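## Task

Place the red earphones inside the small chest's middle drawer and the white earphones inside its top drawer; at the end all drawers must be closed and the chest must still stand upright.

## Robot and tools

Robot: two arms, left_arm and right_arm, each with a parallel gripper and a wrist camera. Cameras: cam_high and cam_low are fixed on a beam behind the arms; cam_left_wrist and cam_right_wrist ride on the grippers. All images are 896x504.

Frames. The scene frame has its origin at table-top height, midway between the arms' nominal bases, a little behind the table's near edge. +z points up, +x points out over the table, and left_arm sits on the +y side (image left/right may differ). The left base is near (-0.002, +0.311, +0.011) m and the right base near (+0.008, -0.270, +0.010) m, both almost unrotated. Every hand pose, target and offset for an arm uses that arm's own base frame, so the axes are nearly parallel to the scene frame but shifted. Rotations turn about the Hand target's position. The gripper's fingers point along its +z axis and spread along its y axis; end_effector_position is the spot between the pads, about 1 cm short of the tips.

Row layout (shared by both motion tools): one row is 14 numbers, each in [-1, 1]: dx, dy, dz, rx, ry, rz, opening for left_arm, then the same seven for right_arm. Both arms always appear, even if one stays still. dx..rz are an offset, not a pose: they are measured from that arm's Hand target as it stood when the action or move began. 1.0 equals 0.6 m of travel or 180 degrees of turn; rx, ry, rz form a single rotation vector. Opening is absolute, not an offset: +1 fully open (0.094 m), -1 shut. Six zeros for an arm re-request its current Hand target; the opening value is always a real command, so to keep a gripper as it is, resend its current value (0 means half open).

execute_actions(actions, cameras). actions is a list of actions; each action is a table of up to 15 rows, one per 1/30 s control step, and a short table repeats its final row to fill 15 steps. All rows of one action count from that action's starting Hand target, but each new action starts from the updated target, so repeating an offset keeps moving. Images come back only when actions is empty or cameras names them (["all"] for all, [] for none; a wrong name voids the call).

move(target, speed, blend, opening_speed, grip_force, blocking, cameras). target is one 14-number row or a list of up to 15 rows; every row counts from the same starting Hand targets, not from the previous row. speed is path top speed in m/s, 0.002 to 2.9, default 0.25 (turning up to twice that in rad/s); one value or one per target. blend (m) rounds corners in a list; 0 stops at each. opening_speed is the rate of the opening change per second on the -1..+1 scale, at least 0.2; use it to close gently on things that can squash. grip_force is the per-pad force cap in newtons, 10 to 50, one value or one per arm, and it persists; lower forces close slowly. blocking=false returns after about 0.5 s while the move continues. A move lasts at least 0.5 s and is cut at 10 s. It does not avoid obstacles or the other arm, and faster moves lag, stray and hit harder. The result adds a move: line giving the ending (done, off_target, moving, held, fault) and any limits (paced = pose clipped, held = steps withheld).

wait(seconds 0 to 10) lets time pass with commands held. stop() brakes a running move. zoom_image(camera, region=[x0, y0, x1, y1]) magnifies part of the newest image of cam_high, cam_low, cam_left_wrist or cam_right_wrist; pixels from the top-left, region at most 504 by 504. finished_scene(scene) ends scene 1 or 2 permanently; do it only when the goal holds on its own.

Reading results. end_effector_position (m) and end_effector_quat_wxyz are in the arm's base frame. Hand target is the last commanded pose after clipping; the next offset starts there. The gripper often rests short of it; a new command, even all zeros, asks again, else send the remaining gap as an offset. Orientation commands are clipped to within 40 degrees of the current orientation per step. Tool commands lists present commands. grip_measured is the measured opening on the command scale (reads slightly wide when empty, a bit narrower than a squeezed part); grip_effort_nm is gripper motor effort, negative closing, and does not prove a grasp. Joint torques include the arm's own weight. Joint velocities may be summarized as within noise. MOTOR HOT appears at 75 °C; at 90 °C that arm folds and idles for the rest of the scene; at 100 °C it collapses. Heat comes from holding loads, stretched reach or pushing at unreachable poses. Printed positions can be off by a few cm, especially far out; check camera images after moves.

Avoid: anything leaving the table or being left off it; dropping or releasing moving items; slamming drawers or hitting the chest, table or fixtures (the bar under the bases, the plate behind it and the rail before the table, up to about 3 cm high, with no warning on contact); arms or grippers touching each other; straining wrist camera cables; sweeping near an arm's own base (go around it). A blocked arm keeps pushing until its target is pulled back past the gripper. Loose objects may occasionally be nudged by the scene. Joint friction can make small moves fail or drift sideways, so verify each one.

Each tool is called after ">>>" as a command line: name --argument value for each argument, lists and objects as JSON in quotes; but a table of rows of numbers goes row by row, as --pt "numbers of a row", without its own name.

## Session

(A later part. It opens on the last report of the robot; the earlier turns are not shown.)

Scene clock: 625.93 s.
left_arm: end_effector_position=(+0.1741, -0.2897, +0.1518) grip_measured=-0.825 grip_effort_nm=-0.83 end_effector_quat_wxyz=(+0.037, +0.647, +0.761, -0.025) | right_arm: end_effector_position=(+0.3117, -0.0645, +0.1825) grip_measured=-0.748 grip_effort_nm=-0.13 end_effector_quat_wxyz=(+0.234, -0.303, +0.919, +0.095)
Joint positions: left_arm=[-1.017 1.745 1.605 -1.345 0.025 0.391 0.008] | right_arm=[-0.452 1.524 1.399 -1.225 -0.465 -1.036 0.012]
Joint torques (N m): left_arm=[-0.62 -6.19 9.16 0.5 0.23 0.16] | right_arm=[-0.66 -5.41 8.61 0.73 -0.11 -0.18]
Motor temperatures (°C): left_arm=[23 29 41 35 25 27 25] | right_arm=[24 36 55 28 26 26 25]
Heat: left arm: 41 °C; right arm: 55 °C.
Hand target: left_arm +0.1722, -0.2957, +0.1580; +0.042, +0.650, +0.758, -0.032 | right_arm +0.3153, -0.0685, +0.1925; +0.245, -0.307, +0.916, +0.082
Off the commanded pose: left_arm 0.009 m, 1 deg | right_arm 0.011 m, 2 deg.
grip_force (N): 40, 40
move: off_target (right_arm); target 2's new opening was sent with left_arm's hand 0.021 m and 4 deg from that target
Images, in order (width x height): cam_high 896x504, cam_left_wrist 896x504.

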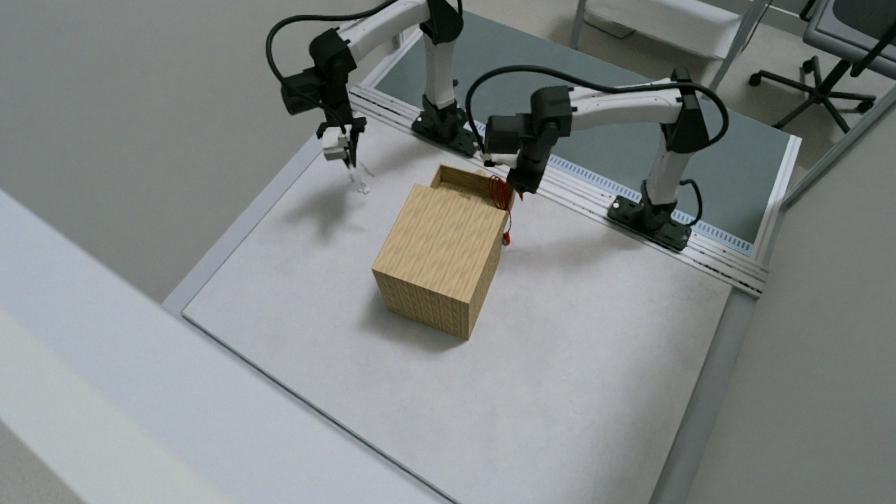

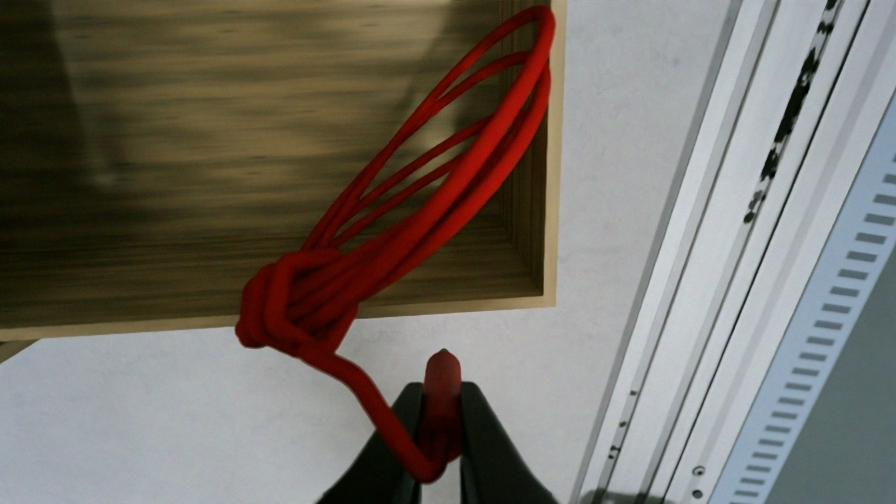

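>>> move --pt "0.0197 -0.0488 0.1 0 0 0 -0.92 0 0 0 0 0 0 -0.75" --pt "0.0788 -0.1472 0.2467 0 0 0 -0.92 0 0 0 0 0 0 -0.75" --speed '[0.12, 0.15]' --blend '[0.03, 0]' --cameras '["cam_left_wrist", "cam_high"]'

Scene clock: 639.70 s.
left_arm: end_effector_position=(+0.2230, -0.3794, +0.3008) grip_measured=-0.825 grip_effort_nm=-0.84 end_effector_quat_wxyz=(+0.229, +0.629, +0.738, -0.090) | right_arm: end_effector_position=(+0.3117, -0.0645, +0.1825) grip_measured=-0.748 grip_effort_nm=-0.13 end_effector_quat_wxyz=(+0.234, -0.303, +0.919, +0.095)
Joint positions: left_arm=[-1.03 2.009 2.487 -1.552 0.025 0.376 0.008] | right_arm=[-0.452 1.524 1.399 -1.225 -0.465 -1.036 0.012]
Joint torques (N m): left_arm=[-0.54 -7.3 7.79 1.38 0.21 0.05] | right_arm=[-0.62 -5.37 8.62 0.71 -0.14 -0.12]
Motor temperatures (°C): left_arm=[23 30 40 34 25 27 25] | right_arm=[24 36 55 28 26 26 25]
Heat: left arm: 40 °C; right arm: 55 °C.
Hand target: left_arm +0.2195, -0.3841, +0.3060; +0.042, +0.651, +0.758, -0.032 | right_arm +0.3153, -0.0685, +0.1925; +0.245, -0.307, +0.916, +0.082
Off the commanded pose: left_arm 0.008 m, 23 deg | right_arm 0.011 m, 2 deg.
joint sent to its limit (left arm) — joint 4 (wrist pitch), lower limit. The joint targets are off in orientation, not in position.
grip_force (N): 40, 40
move: off_target (left_arm, right_arm)
Images, in order (width x height): cam_high 896x504, cam_left_wrist 896x504.

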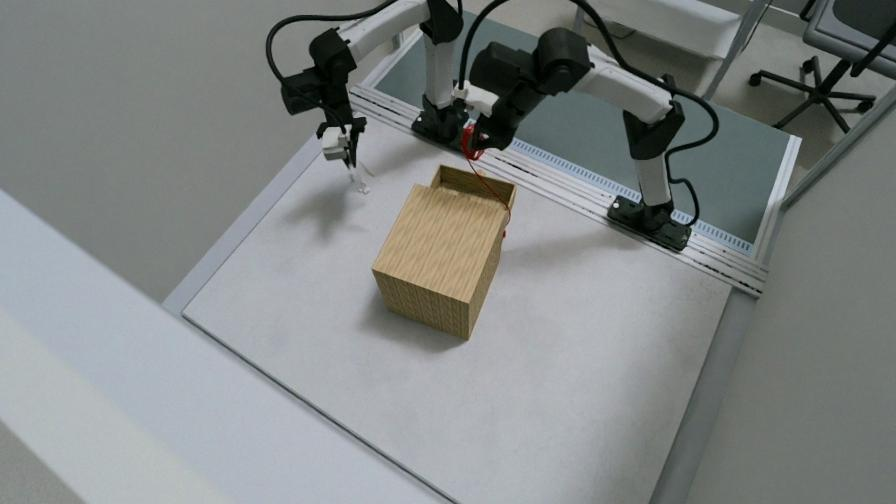

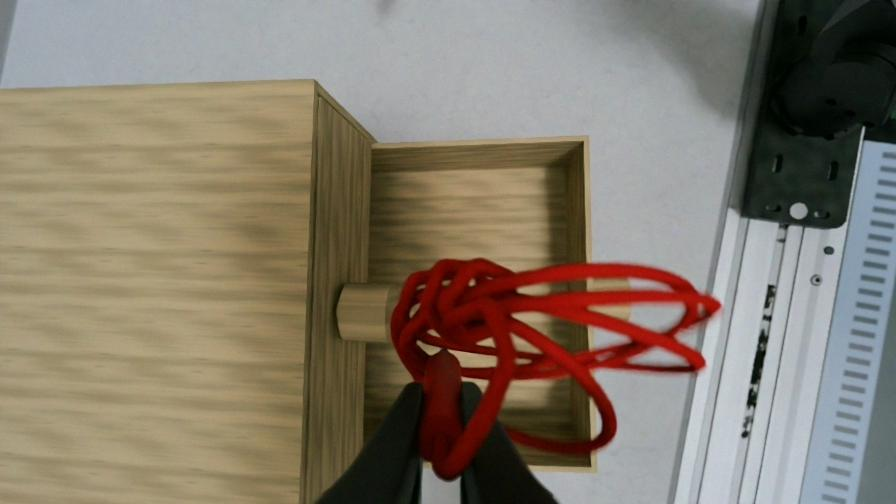

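>>> zoom_image --camera "cam_high" --region '[430, 90, 560, 260]'

Scaled by 2.965 from the camera's 896x504 image, which has a finer 1280x720 frame.

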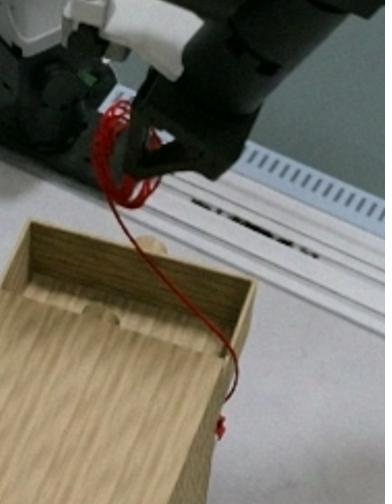

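>>> move --pt "0.0243 0.021 -0.01 -0.1261 -0.0464 0.1343 -0.92 0 0 0 0 0 0 -0.75" --pt "0.0243 0.021 -0.2833 -0.1261 -0.0464 0.1343 -0.92 0 0 0 0 0 0 -0.75" --speed '[0.2, 0.12]' --blend '[0.02, 0]' --cameras '["cam_left_wrist", "cam_high"]'

Scene clock: 660.63 s.
left_arm: end_effector_position=(+0.2292, -0.3688, +0.1227) grip_measured=-0.825 grip_effort_nm=-0.83 end_effector_quat_wxyz=(+0.204, +0.467, +0.853, -0.113) | right_arm: end_effector_position=(+0.3117, -0.0645, +0.1825) grip_measured=-0.748 grip_effort_nm=-0.13 end_effector_quat_wxyz=(+0.234, -0.303, +0.919, +0.095)
Joint positions: left_arm=[-1.016 1.766 1.412 -0.746 -0.004 -0.014 0.008] | right_arm=[-0.452 1.524 1.399 -1.225 -0.465 -1.036 0.012]
Joint torques (N m): left_arm=[0.58 -9.72 6.69 1.63 -0.04 0.06] | right_arm=[-0.55 -5.35 8.66 0.71 -0.13 -0.1]
Motor temperatures (°C): left_arm=[23 32 40 35 25 27 26] | right_arm=[24 36 55 28 26 26 25]
Heat: left arm: 40 °C; right arm: 55 °C.
Hand target: left_arm +0.2341, -0.3714, +0.1360; +0.228, +0.458, +0.850, -0.123 | right_arm +0.3153, -0.0685, +0.1925; +0.245, -0.307, +0.916, +0.082
Off the commanded pose: left_arm 0.014 m, 3 deg | right_arm 0.011 m, 2 deg.
grip_force (N): 40, 40
move: off_target (left_arm, right_arm)
Images, in order (width x height): cam_high 896x504, cam_left_wrist 896x504.

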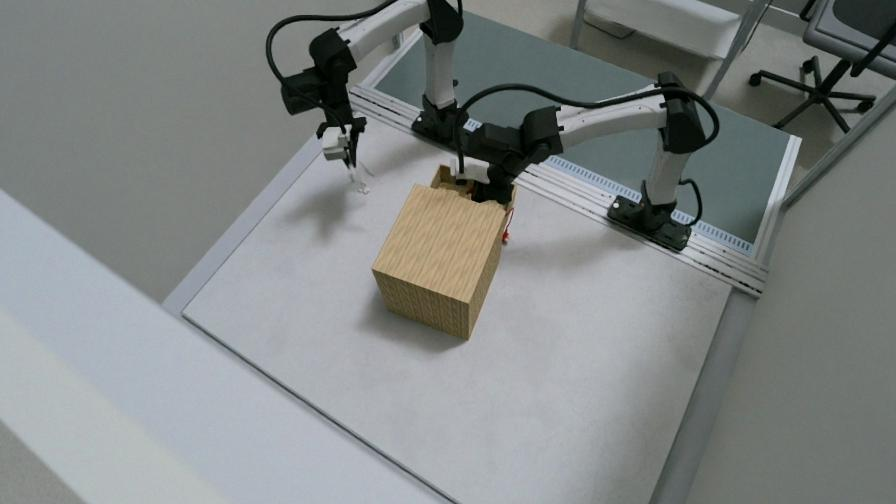

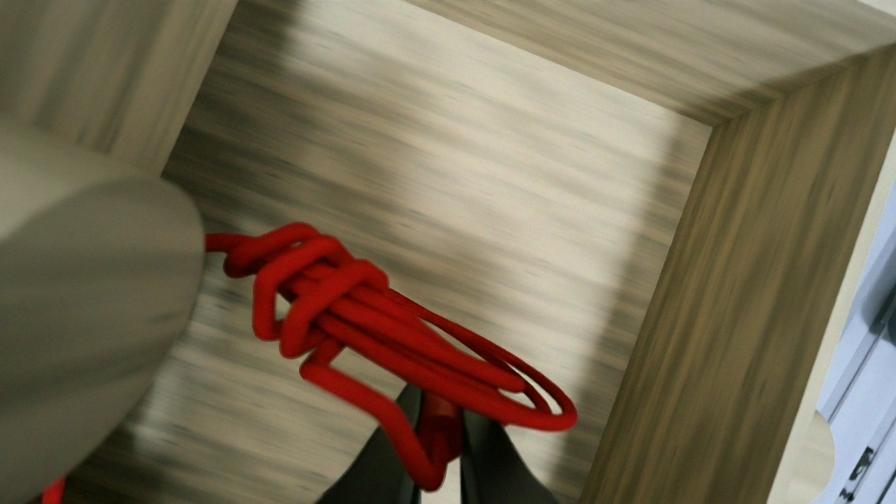

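>>> move --pt "0 0 -0.01 0 0 0 -0.4 0 0 0 0 0 0 -0.75" --pt "0 0 0.2 0 0 0 -0.4 0 0 0 0 0 0 -0.75" --pt "-0.0485 0.2023 0.115 0 0 0 -0.2 0 0 0 0 0 0 -0.75" --speed '[0.1, 0.2, 0.25]' --blend '[0, 0.03, 0]' --opening_speed 1.0 --cameras '["cam_left_wrist", "cam_high"]'

Scene clock: 669.57 s.
left_arm: end_effector_position=(+0.2029, -0.2476, +0.2022) grip_measured=-0.203 grip_effort_nm=0.15 end_effector_quat_wxyz=(+0.217, +0.457, +0.855, -0.115) | right_arm: end_effector_position=(+0.3117, -0.0645, +0.1825) grip_measured=-0.748 grip_effort_nm=-0.13 end_effector_quat_wxyz=(+0.234, -0.303, +0.919, +0.095)
Joint positions: left_arm=[-0.851 1.325 1.287 -1.04 0.061 0.115 0.037] | right_arm=[-0.452 1.524 1.399 -1.225 -0.465 -1.036 0.012]
Joint torques (N m): left_arm=[0.85 -4.64 6.27 1.65 0.23 0.21] | right_arm=[-0.61 -5.29 8.61 0.72 -0.15 -0.1]
Motor temperatures (°C): left_arm=[23 33 40 36 25 27 25] | right_arm=[24 36 55 28 26 26 25]
Heat: left arm: 40 °C; right arm: 55 °C.
Hand target: left_arm +0.2050, -0.2500, +0.2050; +0.228, +0.458, +0.850, -0.123 | right_arm +0.3153, -0.0685, +0.1925; +0.245, -0.307, +0.916, +0.082
Off the commanded pose: left_arm 0.004 m, 2 deg | right_arm 0.011 m, 2 deg.
grip_force (N): 40, 40
move: off_target (right_arm)
Images, in order (width x height): cam_high 896x504, cam_left_wrist 896x504.

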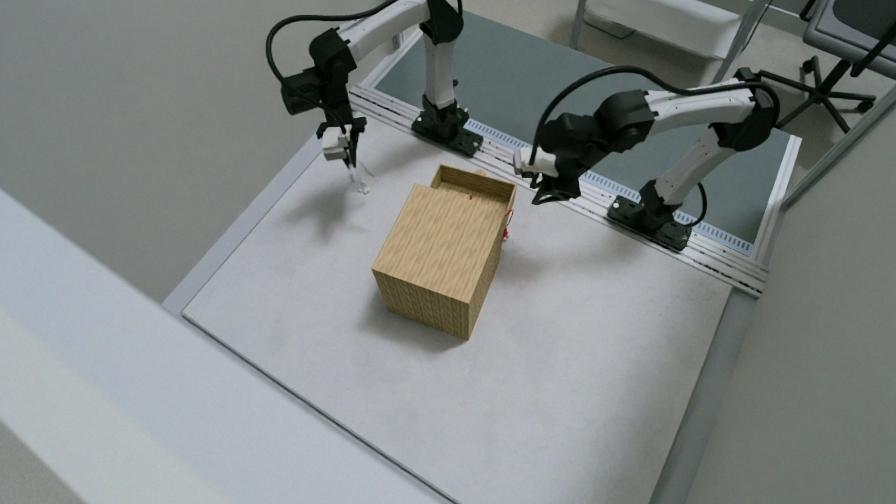

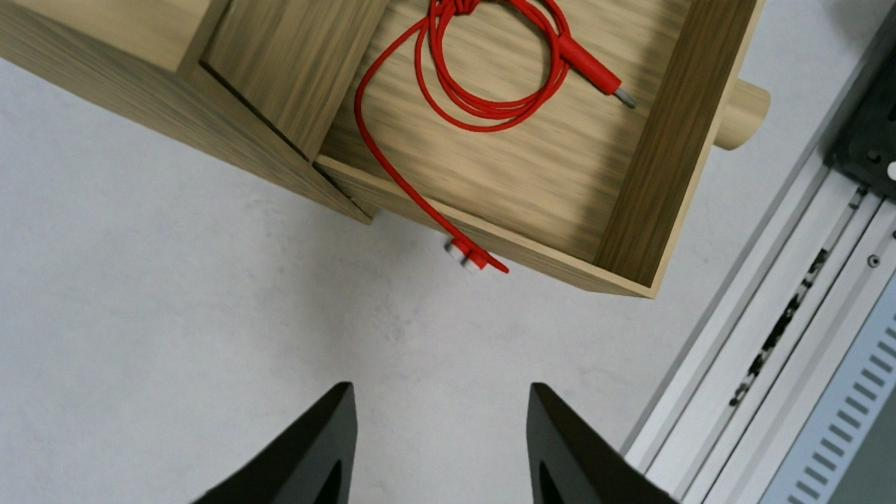

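>>> move --target '[0.0165, -0.0495, -0.052, 0, 0, -0.1361, -0.15, 0, 0, 0, 0, 0, 0, -0.75]' --speed 0.25 --cameras '["cam_left_wrist"]'

Scene clock: 686.40 s.
left_arm: end_effector_position=(+0.2079, -0.2724, +0.1649) grip_measured=-0.153 grip_effort_nm=0.15 end_effector_quat_wxyz=(+0.177, +0.626, +0.742, -0.162) | right_arm: end_effector_position=(+0.3117, -0.0645, +0.1825) grip_measured=-0.748 grip_effort_nm=-0.13 end_effector_quat_wxyz=(+0.234, -0.303, +0.919, +0.095)
Joint positions: left_arm=[-0.771 1.476 1.28 -0.982 0.294 0.572 0.04] | right_arm=[-0.452 1.524 1.399 -1.225 -0.465 -1.036 0.012]
Joint torques (N m): left_arm=[0.77 -4.7 9.03 1.39 0.39 0.28] | right_arm=[-0.53 -5.34 8.59 0.77 -0.11 -0.11]
Motor temperatures (°C): left_arm=[23 31 40 37 25 27 25] | right_arm=[24 36 55 28 26 26 25]
Heat: left arm: 40 °C; right arm: 55 °C.
Hand target: left_arm +0.2148, -0.2798, +0.1738; +0.197, +0.628, +0.733, -0.168 | right_arm +0.3153, -0.0685, +0.1925; +0.245, -0.307, +0.916, +0.082
Off the commanded pose: left_arm 0.013 m, 3 deg | right_arm 0.011 m, 2 deg.
grip_force (N): 40, 40
move: off_target (left_arm, right_arm)
Images, in order (width x height): cam_left_wrist 896x504.

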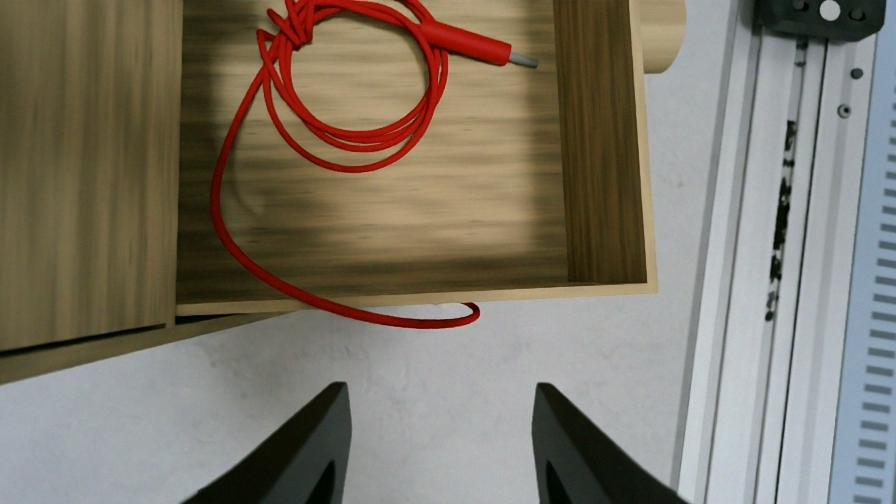

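>>> execute_actions --actions '[]'

Scene clock: 702.63 s.
left_arm: end_effector_position=(+0.2079, -0.2724, +0.1650) grip_measured=-0.153 grip_effort_nm=0.15 end_effector_quat_wxyz=(+0.177, +0.626, +0.742, -0.162) | right_arm: end_effector_position=(+0.3117, -0.0645, +0.1825) grip_measured=-0.748 grip_effort_nm=-0.12 end_effector_quat_wxyz=(+0.234, -0.303, +0.919, +0.095)
Joint positions: left_arm=[-0.771 1.476 1.28 -0.982 0.295 0.573 0.04] | right_arm=[-0.452 1.524 1.399 -1.225 -0.465 -1.036 0.012]
Joint velocities: within noise
Joint torques (N m): left_arm=[0.76 -4.6 9.18 1.41 0.41 0.23] | right_arm=[-0.46 -5.29 8.61 0.74 -0.1 -0.12]
Motor temperatures (°C): left_arm=[23 30 39 35 25 27 25] | right_arm=[24 36 56 28 26 26 25]
Heat: left arm: 39 °C; right arm: 56 °C.
Hand target: left_arm +0.2148, -0.2798, +0.1738; +0.197, +0.628, +0.733, -0.168 | right_arm +0.3153, -0.0685, +0.1925; +0.245, -0.307, +0.916, +0.082
Tool commands: left_gripper/opening=-0.15 right_gripper/opening=-0.75
Off the commanded pose: left_arm 0.013 m, 3 deg | right_arm 0.011 m, 2 deg.
grip_force (N): 40, 40

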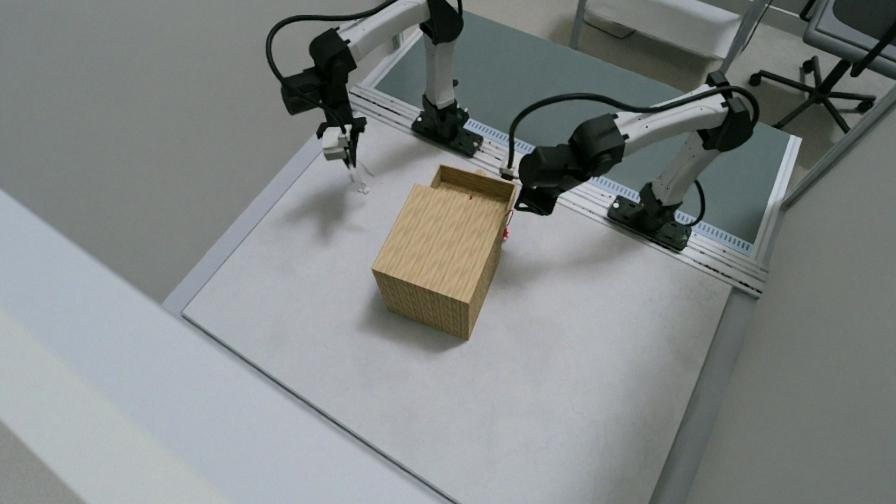

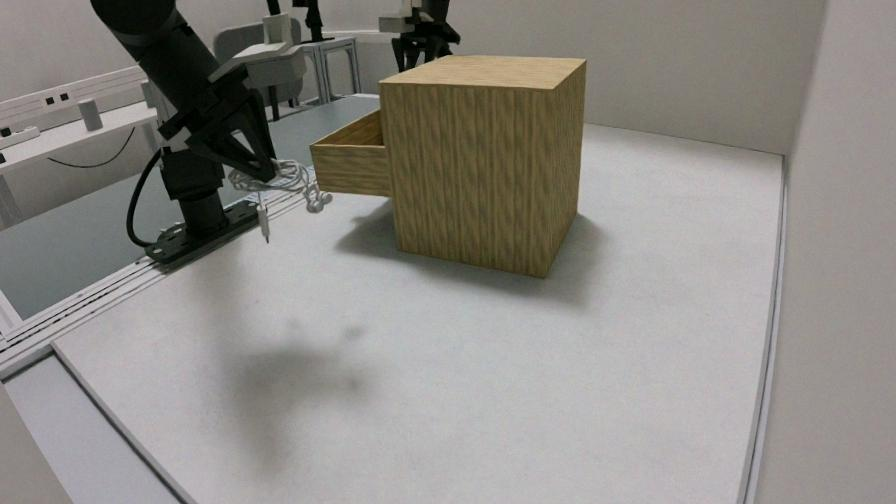

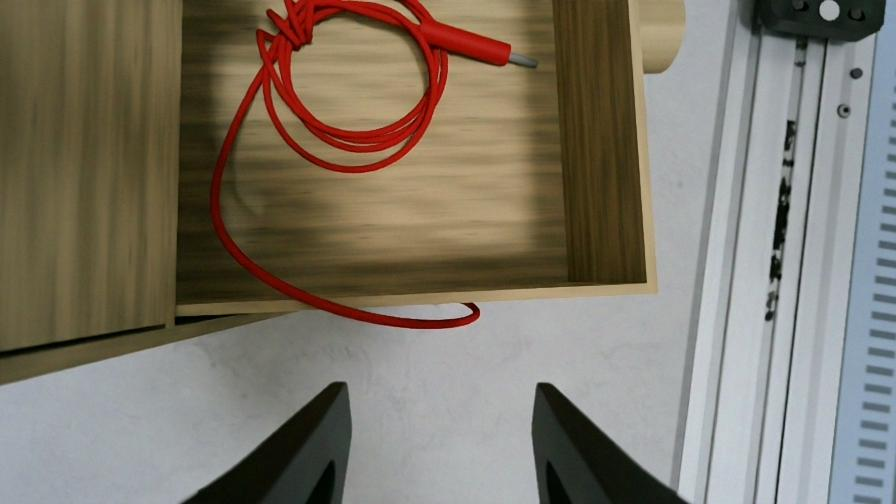

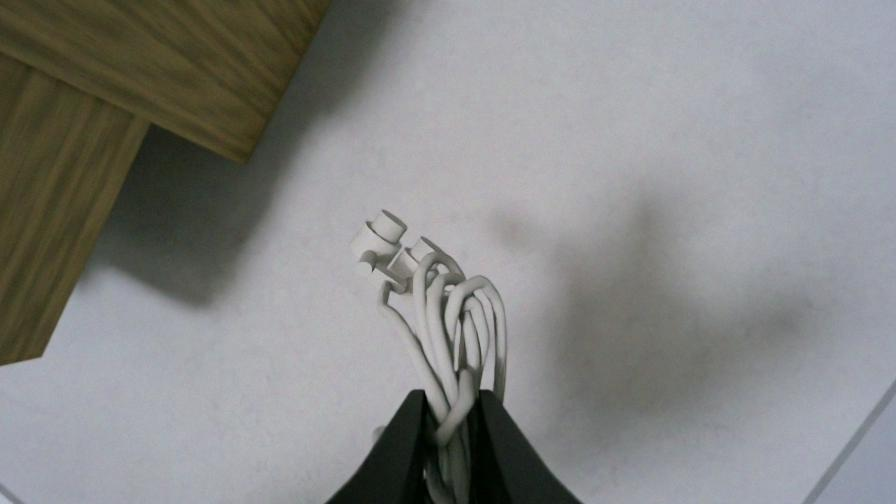

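>>> zoom_image --camera "cam_high" --region '[420, 150, 560, 270]'

>>> zoom_image --camera "cam_left_wrist" --region '[280, 240, 540, 380]'

Scaled by 3.600 from the camera's 896x504 image, which has a finer 1280x720 frame.

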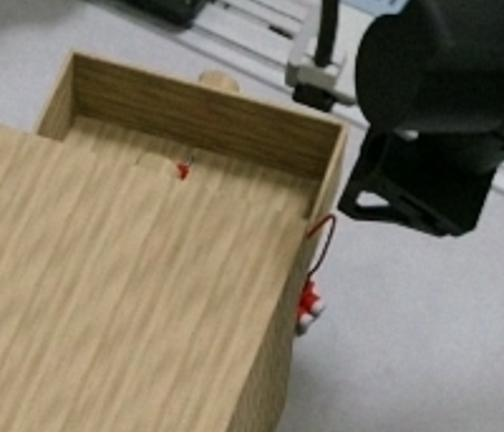

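Scaled by 1.938 from the camera's 896x504 image, which has a finer 1280x720 frame.

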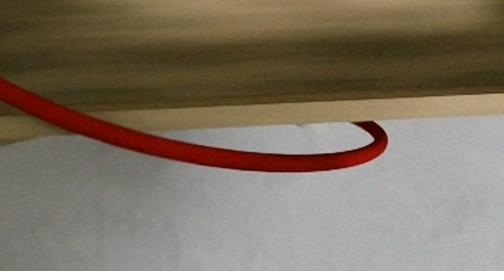

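>>> move --target '[0, 0.0667, 0.0167, 0, 0, 0, 0.1, 0, 0, 0, 0, 0, 0, -0.75]' --speed 0.15 --cameras '["cam_left_wrist"]'

Scene clock: 745.30 s.
left_arm: end_effector_position=(+0.2188, -0.2417, +0.1818) grip_measured=+0.097 grip_effort_nm=0.15 end_effector_quat_wxyz=(+0.196, +0.625, +0.738, -0.163) | right_arm: end_effector_position=(+0.3117, -0.0645, +0.1825) grip_measured=-0.748 grip_effort_nm=-0.13 end_effector_quat_wxyz=(+0.234, -0.303, +0.919, +0.095)
Joint positions: left_arm=[-0.656 1.412 1.28 -1.043 0.34 0.681 0.052] | right_arm=[-0.452 1.524 1.399 -1.225 -0.465 -1.036 0.012]
Joint torques (N m): left_arm=[0.72 -5.59 6.49 1.12 0.42 0.25] | right_arm=[-0.65 -5.24 8.4 0.73 -0.11 -0.11]
Motor temperatures (°C): left_arm=[23 29 40 34 25 27 25] | right_arm=[24 36 56 28 26 26 25]
Heat: left arm: 40 °C; right arm: 56 °C.
Hand target: left_arm +0.2149, -0.2397, +0.1838; +0.197, +0.628, +0.734, -0.168 | right_arm +0.3153, -0.0685, +0.1925; +0.245, -0.307, +0.916, +0.082
Off the commanded pose: left_arm 0.005 m, 1 deg | right_arm 0.011 m, 2 deg.
grip_force (N): 40, 40
move: off_target (right_arm)
Images, in order (width x height): cam_left_wrist 896x504.

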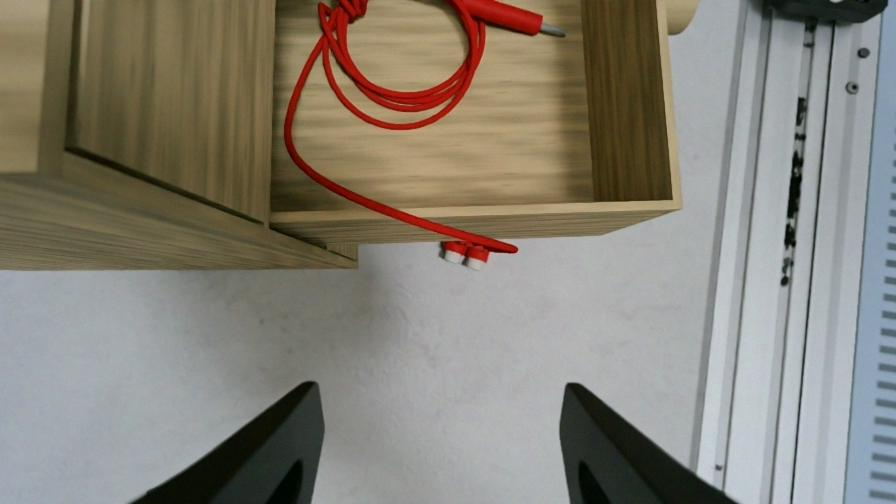

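>>> move --target '[0, 0.05, -0.0667, 0, 0, 0, 0.1, 0, 0, 0, 0, 0, 0, -0.75]' --speed 0.2 --cameras '["cam_left_wrist"]'

Scene clock: 790.37 s.
left_arm: end_effector_position=(+0.2122, -0.2072, +0.1385) grip_measured=+0.097 grip_effort_nm=0.15 end_effector_quat_wxyz=(+0.177, +0.625, +0.742, -0.166) | right_arm: end_effector_position=(+0.3117, -0.0645, +0.1825) grip_measured=-0.748 grip_effort_nm=-0.13 end_effector_quat_wxyz=(+0.234, -0.303, +0.919, +0.095)
Joint positions: left_arm=[-0.556 1.352 1.077 -0.973 0.376 0.782 0.052] | right_arm=[-0.452 1.524 1.399 -1.225 -0.465 -1.036 0.012]
Joint torques (N m): left_arm=[0.81 -5.42 6.19 1.29 0.46 0.25] | right_arm=[-0.38 -5.34 8.76 0.74 -0.13 -0.11]
Motor temperatures (°C): left_arm=[23 29 38 34 25 27 25] | right_arm=[24 36 57 28 26 26 25]
Heat: left arm: 38 °C; right arm: 57 °C.
Hand target: left_arm +0.2148, -0.2097, +0.1438; +0.197, +0.628, +0.734, -0.169 | right_arm +0.3153, -0.0685, +0.1925; +0.245, -0.307, +0.916, +0.082
Off the commanded pose: left_arm 0.006 m, 2 deg | right_arm 0.011 m, 2 deg.
grip_force (N): 40, 40
move: off_target (right_arm)
Images, in order (width x height): cam_left_wrist 896x504.

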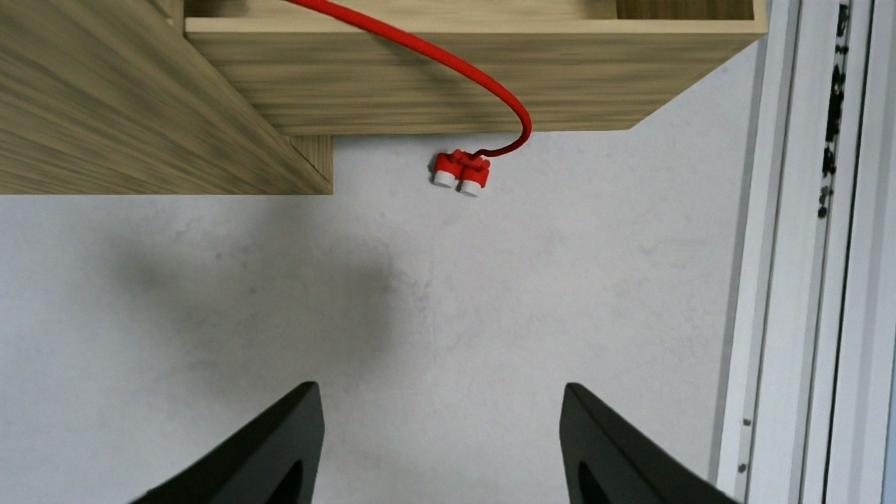

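>>> zoom_image --camera "cam_left_wrist" --region '[340, 0, 560, 220]'

Scaled by 2.291 from the camera's 896x504 image, which has a finer 1280x720 frame.

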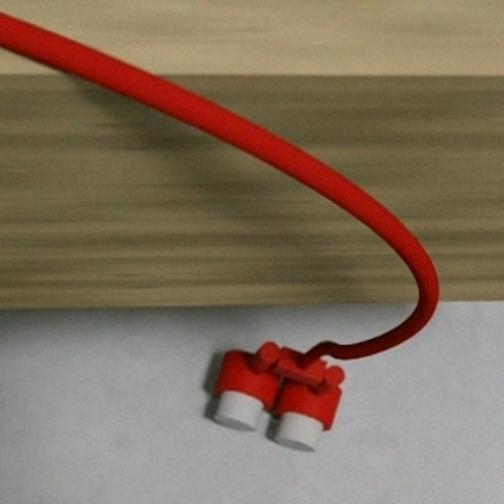

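>>> move --target '[-0.0197, -0.0455, -0.078, 0.0328, 0.0057, 0, 0.1, 0, 0, 0, 0, 0, 0, -0.75]' --speed 0.15 --cameras '["cam_left_wrist"]'

Scene clock: 836.67 s.
left_arm: end_effector_position=(+0.2006, -0.2331, +0.0978) grip_measured=+0.097 grip_effort_nm=0.15 end_effector_quat_wxyz=(+0.149, +0.636, +0.745, -0.137) | right_arm: end_effector_position=(+0.3117, -0.0645, +0.1825) grip_measured=-0.748 grip_effort_nm=-0.13 end_effector_quat_wxyz=(+0.234, -0.303, +0.919, +0.095)
Joint positions: left_arm=[-0.708 1.429 1.002 -0.835 0.272 0.663 0.052] | right_arm=[-0.452 1.524 1.399 -1.225 -0.465 -1.036 0.012]
Joint torques (N m): left_arm=[-0.36 -4.33 6.56 1.3 0.22 0.09] | right_arm=[-0.59 -5.19 8.69 0.73 -0.11 -0.16]
Motor temperatures (°C): left_arm=[23 29 38 34 25 27 25] | right_arm=[24 36 57 28 26 26 25]
Heat: left arm: 38 °C; right arm: 57 °C.
Hand target: left_arm +0.2031, -0.2370, +0.0970; +0.158, +0.636, +0.743, -0.136 | right_arm +0.3153, -0.0685, +0.1925; +0.245, -0.307, +0.916, +0.082
Off the commanded pose: left_arm 0.005 m, 1 deg | right_arm 0.011 m, 2 deg.
grip_force (N): 40, 40
move: off_target (right_arm)
Images, in order (width x height): cam_left_wrist 896x504.

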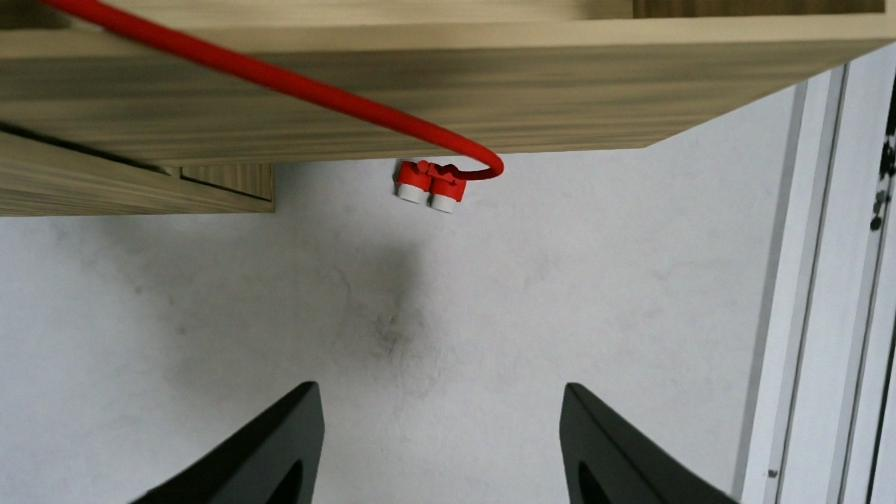

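>>> move --pt "-0.0057 -0.0807 -0.005 0 0 0 0.1 0 0 0 0 0 0 -0.75" --pt "-0.0057 -0.0807 -0.005 0 0 0 -1 0 0 0 0 0 0 -0.75" --speed 0.08 --cameras '["cam_left_wrist"]'

Scene clock: 860.37 s.
left_arm: end_effector_position=(+0.1901, -0.2725, +0.0839) grip_measured=-0.983 grip_effort_nm=-0.80 end_effector_quat_wxyz=(+0.132, +0.636, +0.748, -0.134) | right_arm: end_effector_position=(+0.3117, -0.0645, +0.1825) grip_measured=-0.748 grip_effort_nm=-0.13 end_effector_quat_wxyz=(+0.234, -0.303, +0.919, +0.095)
Joint positions: left_arm=[-0.843 1.54 1.055 -0.779 0.227 0.531 0.001] | right_arm=[-0.452 1.524 1.399 -1.225 -0.465 -1.036 0.012]
Joint torques (N m): left_arm=[-0.34 -4.83 9.95 1.3 0.17 0.09] | right_arm=[-0.55 -5.3 8.64 0.73 -0.11 -0.12]
Motor temperatures (°C): left_arm=[23 29 39 34 25 27 25] | right_arm=[24 36 57 28 26 26 25]
Heat: left arm: 39 °C; right arm: 57 °C.
Hand target: left_arm +0.1996, -0.2854, +0.0939; +0.158, +0.636, +0.743, -0.136 | right_arm +0.3153, -0.0685, +0.1925; +0.245, -0.307, +0.916, +0.082
Off the commanded pose: left_arm 0.019 m, 3 deg | right_arm 0.011 m, 2 deg.
grip_force (N): 40, 40
move: off_target (left_arm, right_arm); target 2's new opening was sent with left_arm's hand 0.019 m and 3 deg from that target
Images, in order (width x height): cam_left_wrist 896x504.

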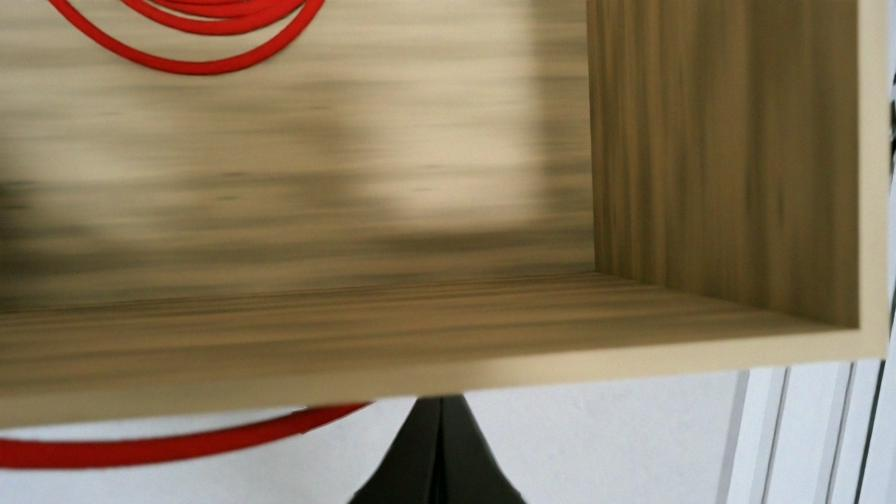

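>>> move --target '[0.0, 0.0, 0.05, 0, 0, 0, -1, 0, 0, 0, 0, 0, 0, -0.75]' --speed 0.1 --cameras '["cam_left_wrist"]'

Scene clock: 867.90 s.
left_arm: end_effector_position=(+0.1965, -0.2796, +0.1112) grip_measured=-0.983 grip_effort_nm=-0.83 end_effector_quat_wxyz=(+0.142, +0.636, +0.746, -0.135) | right_arm: end_effector_position=(+0.3117, -0.0645, +0.1825) grip_measured=-0.748 grip_effort_nm=-0.13 end_effector_quat_wxyz=(+0.234, -0.303, +0.919, +0.095)
Joint positions: left_arm=[-0.843 1.54 1.159 -0.864 0.227 0.531 0.001] | right_arm=[-0.452 1.524 1.399 -1.225 -0.465 -1.036 0.012]
Joint torques (N m): left_arm=[-0.34 -6.24 9.83 1.03 0.17 0.09] | right_arm=[-0.53 -5.41 8.75 0.74 -0.11 -0.13]
Motor temperatures (°C): left_arm=[23 29 39 34 25 27 25] | right_arm=[24 36 57 28 26 26 25]
Heat: left arm: 39 °C; right arm: 57 °C.
Hand target: left_arm +0.1996, -0.2854, +0.1240; +0.158, +0.636, +0.743, -0.136 | right_arm +0.3153, -0.0685, +0.1925; +0.245, -0.307, +0.916, +0.082
Off the commanded pose: left_arm 0.014 m, 2 deg | right_arm 0.011 m, 2 deg.
grip_force (N): 40, 40
move: off_target (left_arm, right_arm)
Images, in order (width x height): cam_left_wrist 896x504.

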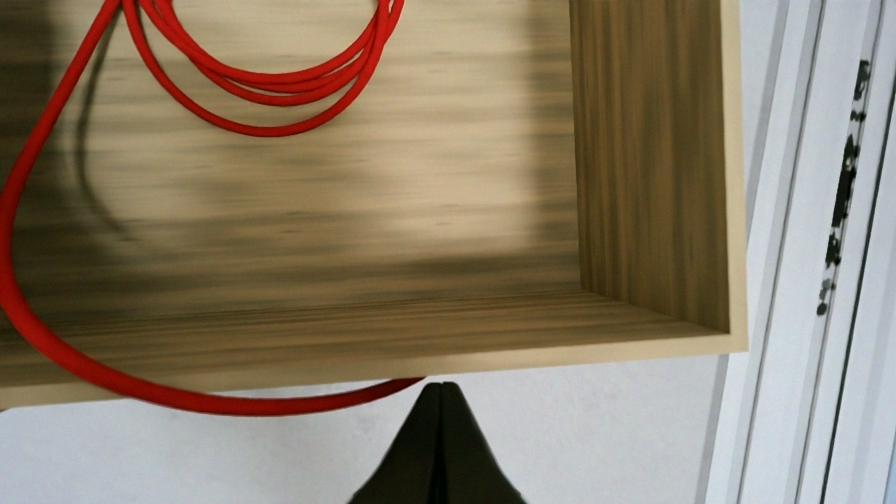

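>>> move --target '[0.0, 0.015, 0.2, 0, 0, 0, -1, 0, 0, 0, 0, 0, 0, -0.75]' --speed 0.2 --cameras '["cam_left_wrist", "cam_high"]'

Scene clock: 877.40 s.
left_arm: end_effector_position=(+0.1977, -0.2762, +0.2386) grip_measured=-0.983 grip_effort_nm=-0.83 end_effector_quat_wxyz=(+0.153, +0.634, +0.746, -0.136) | right_arm: end_effector_position=(+0.3117, -0.0645, +0.1825) grip_measured=-0.748 grip_effort_nm=-0.12 end_effector_quat_wxyz=(+0.234, -0.303, +0.919, +0.095)
Joint positions: left_arm=[-0.834 1.567 1.693 -1.35 0.226 0.535 0.001] | right_arm=[-0.452 1.524 1.399 -1.225 -0.465 -1.036 0.012]
Joint torques (N m): left_arm=[0.8 -4.88 8.58 1.01 0.23 0.27] | right_arm=[-0.51 -5.23 8.7 0.73 -0.11 -0.14]
Motor temperatures (°C): left_arm=[23 29 41 33 25 27 25] | right_arm=[24 36 57 28 26 26 25]
Heat: left arm: 41 °C; right arm: 57 °C.
Hand target: left_arm +0.1996, -0.2764, +0.2440; +0.158, +0.636, +0.743, -0.136 | right_arm +0.3153, -0.0685, +0.1925; +0.245, -0.307, +0.916, +0.082
Off the commanded pose: left_arm 0.006 m, 1 deg | right_arm 0.011 m, 2 deg.
grip_force (N): 40, 40
move: off_target (right_arm)
Images, in order (width x height): cam_high 896x504, cam_left_wrist 896x504.

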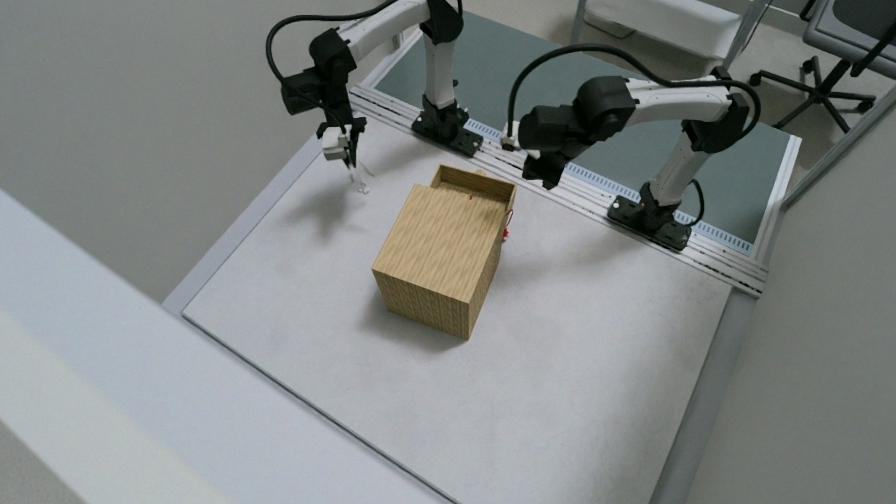

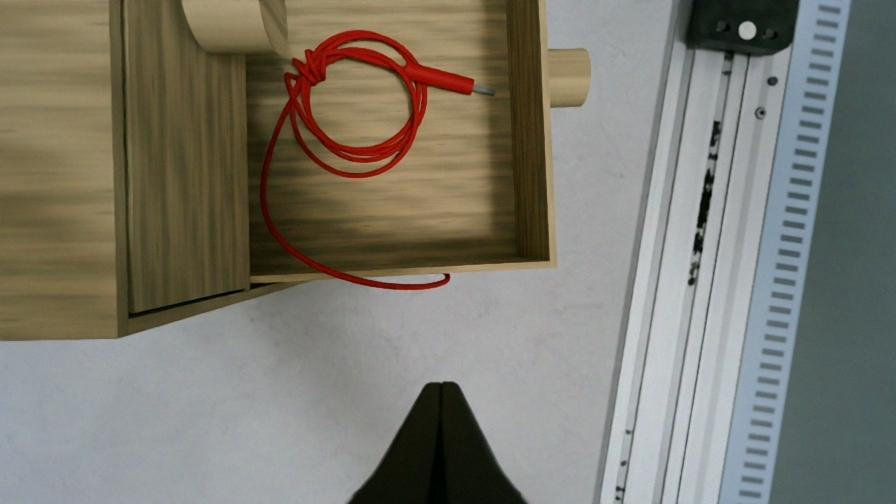

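>>> move --pt "0.01 0.11 -0.15 -0.0872 -0.0124 0 -0.1 0 0 0 0 0 0 -0.75" --pt "0.014 0.099 -0.348 -0.1743 -0.0247 0 -0.1 0 0 0 0 0 0 -0.75" --speed 0.3 --blend '[0.04, 0]' --cameras '["cam_left_wrist"]'

Scene clock: 923.97 s.
left_arm: end_effector_position=(+0.2099, -0.2127, +0.0339) grip_measured=-0.103 grip_effort_nm=0.15 end_effector_quat_wxyz=(+0.345, +0.570, +0.682, -0.302) | right_arm: end_effector_position=(+0.3117, -0.0645, +0.1825) grip_measured=-0.748 grip_effort_nm=-0.12 end_effector_quat_wxyz=(+0.234, -0.303, +0.919, +0.095)
Joint positions: left_arm=[-0.369 1.424 0.393 0.075 0.782 0.763 0.042] | right_arm=[-0.452 1.524 1.399 -1.225 -0.465 -1.036 0.012]
Joint torques (N m): left_arm=[-0.64 -2.99 4.81 1.73 0.57 0.13] | right_arm=[-0.46 -5.46 8.62 0.71 -0.13 -0.15]
Motor temperatures (°C): left_arm=[23 28 41 33 25 27 26] | right_arm=[24 36 58 28 26 26 25]
Heat: left arm: 41 °C; right arm: 58 °C.
Hand target: left_arm +0.2080, -0.2170, +0.0352; +0.352, +0.574, +0.672, -0.307 | right_arm +0.3153, -0.0685, +0.1925; +0.245, -0.307, +0.916, +0.082
Off the commanded pose: left_arm 0.005 m, 2 deg | right_arm 0.011 m, 2 deg.
grip_force (N): 40, 40
move: off_target (right_arm)
Images, in order (width x height): cam_left_wrist 896x504.

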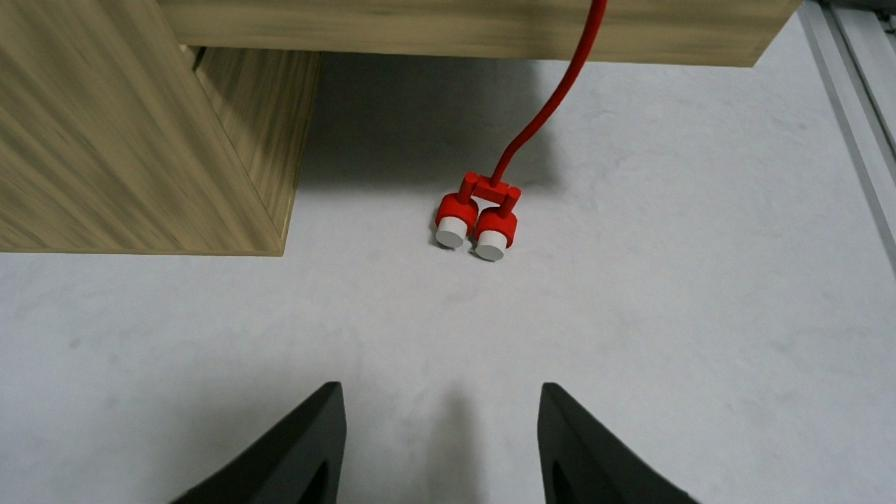

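>>> move --pt "0.0008 -0.06 -0.0253 -0.052 -0.0089 0 -0.1 0 0 0 0 0 0 -0.75" --pt "0.0008 -0.1038 -0.0353 -0.052 -0.0089 0 -0.1 0 0 0 0 0 0 -0.75" --speed '[0.15, 0.06]' --blend '[0.01, 0]' --cameras '["cam_left_wrist"]'

Scene clock: 943.07 s.
left_arm: end_effector_position=(+0.2046, -0.2749, +0.0102) grip_measured=-0.103 grip_effort_nm=0.15 end_effector_quat_wxyz=(+0.395, +0.546, +0.647, -0.357) | right_arm: end_effector_position=(+0.3117, -0.0645, +0.1825) grip_measured=-0.748 grip_effort_nm=-0.12 end_effector_quat_wxyz=(+0.234, -0.303, +0.919, +0.095)
Joint positions: left_arm=[-0.577 1.811 0.309 0.868 0.751 0.432 0.042] | right_arm=[-0.452 1.524 1.399 -1.225 -0.465 -1.036 0.012]
Joint torques (N m): left_arm=[-0.51 -4.41 4.27 2.09 0.21 0.12] | right_arm=[-0.61 -5.3 8.66 0.68 -0.12 -0.16]
Motor temperatures (°C): left_arm=[23 28 39 34 25 27 25] | right_arm=[24 36 58 28 26 26 25]
Heat: left arm: 39 °C; right arm: 58 °C.
Hand target: left_arm +0.2085, -0.2794, +0.0141; +0.407, +0.548, +0.640, -0.353 | right_arm +0.3153, -0.0685, +0.1925; +0.245, -0.307, +0.916, +0.082
Off the commanded pose: left_arm 0.007 m, 2 deg | right_arm 0.011 m, 2 deg.
grip_force (N): 40, 40
move: off_target (right_arm)
Images, in order (width x height): cam_left_wrist 896x504.

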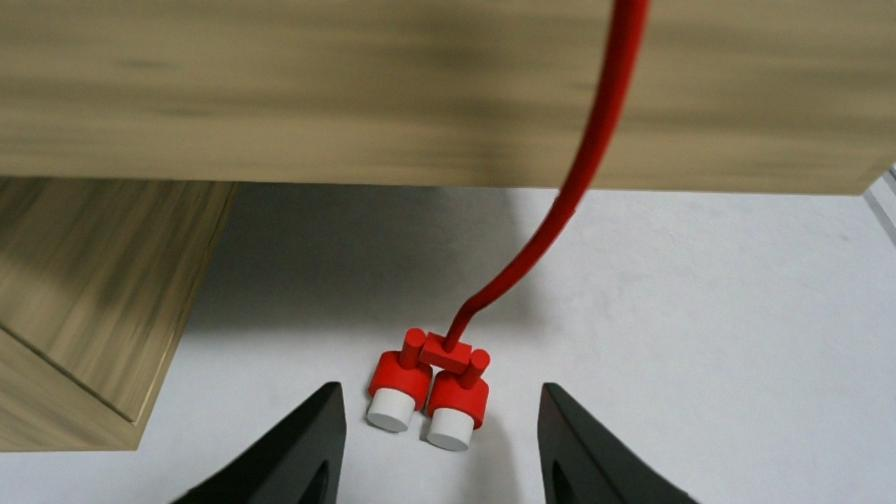

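>>> move --pt "0.0 -0.0067 0.0 0 0 0 -0.1 0 0 0 0 0 0 -0.75" --pt "0.0 -0.0067 0.0 0 0 0 -1 0 0 0 0 0 0 -0.75" --speed 0.06 --cameras '["cam_left_wrist"]'

Scene clock: 953.90 s.
left_arm: end_effector_position=(+0.2026, -0.2773, +0.0086) grip_measured=-0.982 grip_effort_nm=-0.79 end_effector_quat_wxyz=(+0.392, +0.546, +0.649, -0.357) | right_arm: end_effector_position=(+0.3117, -0.0645, +0.1825) grip_measured=-0.748 grip_effort_nm=-0.13 end_effector_quat_wxyz=(+0.234, -0.303, +0.919, +0.095)
Joint positions: left_arm=[-0.592 1.818 0.309 0.876 0.739 0.42 0.001] | right_arm=[-0.452 1.524 1.399 -1.225 -0.465 -1.036 0.012]
Joint torques (N m): left_arm=[-0.61 -4.4 4.79 2.1 0.22 0.11] | right_arm=[-0.4 -5.44 8.5 0.74 -0.11 -0.16]
Motor temperatures (°C): left_arm=[23 28 38 37 25 27 25] | right_arm=[24 36 58 28 26 26 25]
Heat: left arm: 38 °C; right arm: 58 °C.
Hand target: left_arm +0.2085, -0.2834, +0.0141; +0.407, +0.548, +0.640, -0.353 | right_arm +0.3153, -0.0685, +0.1925; +0.245, -0.307, +0.916, +0.082
Off the commanded pose: left_arm 0.010 m, 2 deg | right_arm 0.011 m, 2 deg.
grip_force (N): 40, 40
move: off_target (right_arm)
Images, in order (width x height): cam_left_wrist 896x504.

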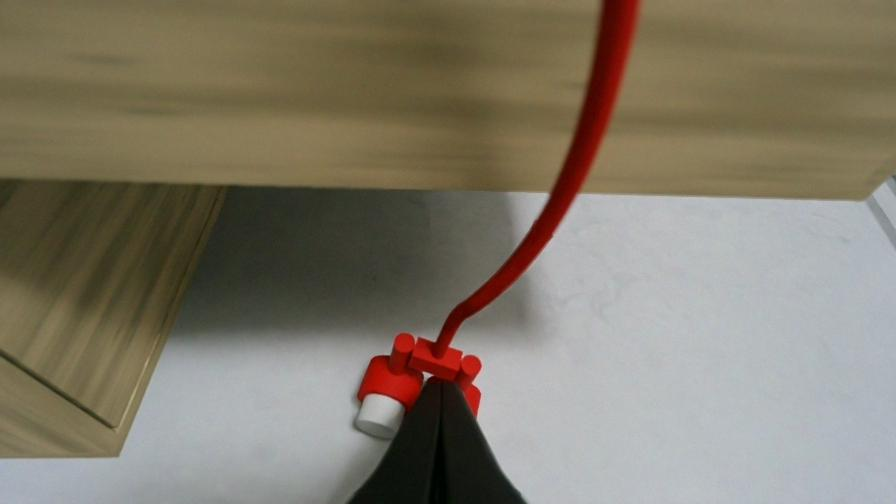

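>>> move --pt "0.015 0.0 0.0 0 0 0 -0.1 0 0 0 0 0 0 -0.75" --pt "0.015 -0.01 -0.0158 0 0 0 -0.1 0 0 0 0 0 0 -0.75" --speed 0.06 --cameras '["cam_left_wrist"]'

Scene clock: 966.83 s.
left_arm: end_effector_position=(+0.2102, -0.2821, -0.0017) grip_measured=-0.103 grip_effort_nm=0.15 end_effector_quat_wxyz=(+0.390, +0.545, +0.650, -0.357) | right_arm: end_effector_position=(+0.3117, -0.0645, +0.1825) grip_measured=-0.748 grip_effort_nm=-0.13 end_effector_quat_wxyz=(+0.234, -0.303, +0.919, +0.095)
Joint positions: left_arm=[-0.591 1.901 0.345 0.918 0.739 0.42 0.042] | right_arm=[-0.452 1.524 1.399 -1.225 -0.465 -1.036 0.012]
Joint torques (N m): left_arm=[-0.54 -4.66 5.07 2.08 0.25 0.12] | right_arm=[-0.53 -5.41 8.85 0.73 -0.13 -0.14]
Motor temperatures (°C): left_arm=[23 28 37 38 25 27 25] | right_arm=[24 36 58 28 26 26 25]
Heat: left arm: 38 °C; right arm: 58 °C.
Hand target: left_arm +0.2174, -0.2893, +0.0045; +0.407, +0.548, +0.640, -0.353 | right_arm +0.3153, -0.0685, +0.1925; +0.245, -0.307, +0.916, +0.082
Off the commanded pose: left_arm 0.012 m, 2 deg | right_arm 0.011 m, 2 deg.
grip_force (N): 40, 40
move: off_target (left_arm, right_arm)
Images, in order (width x height): cam_left_wrist 896x504.

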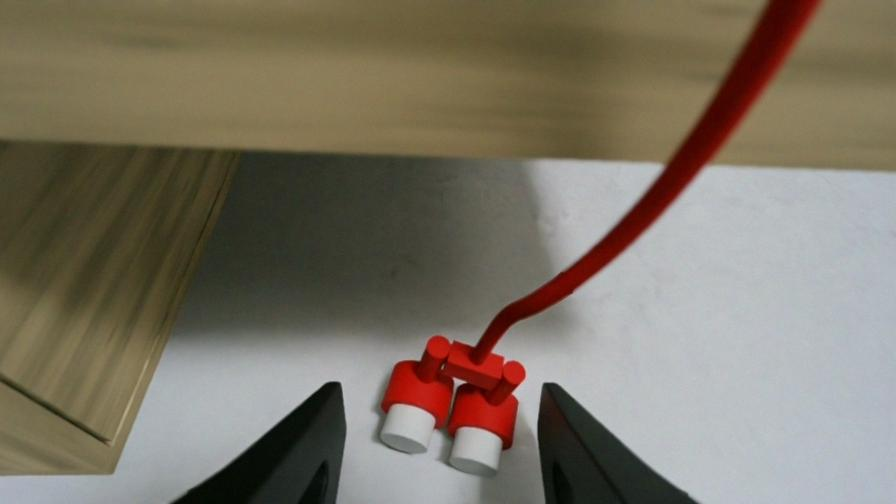

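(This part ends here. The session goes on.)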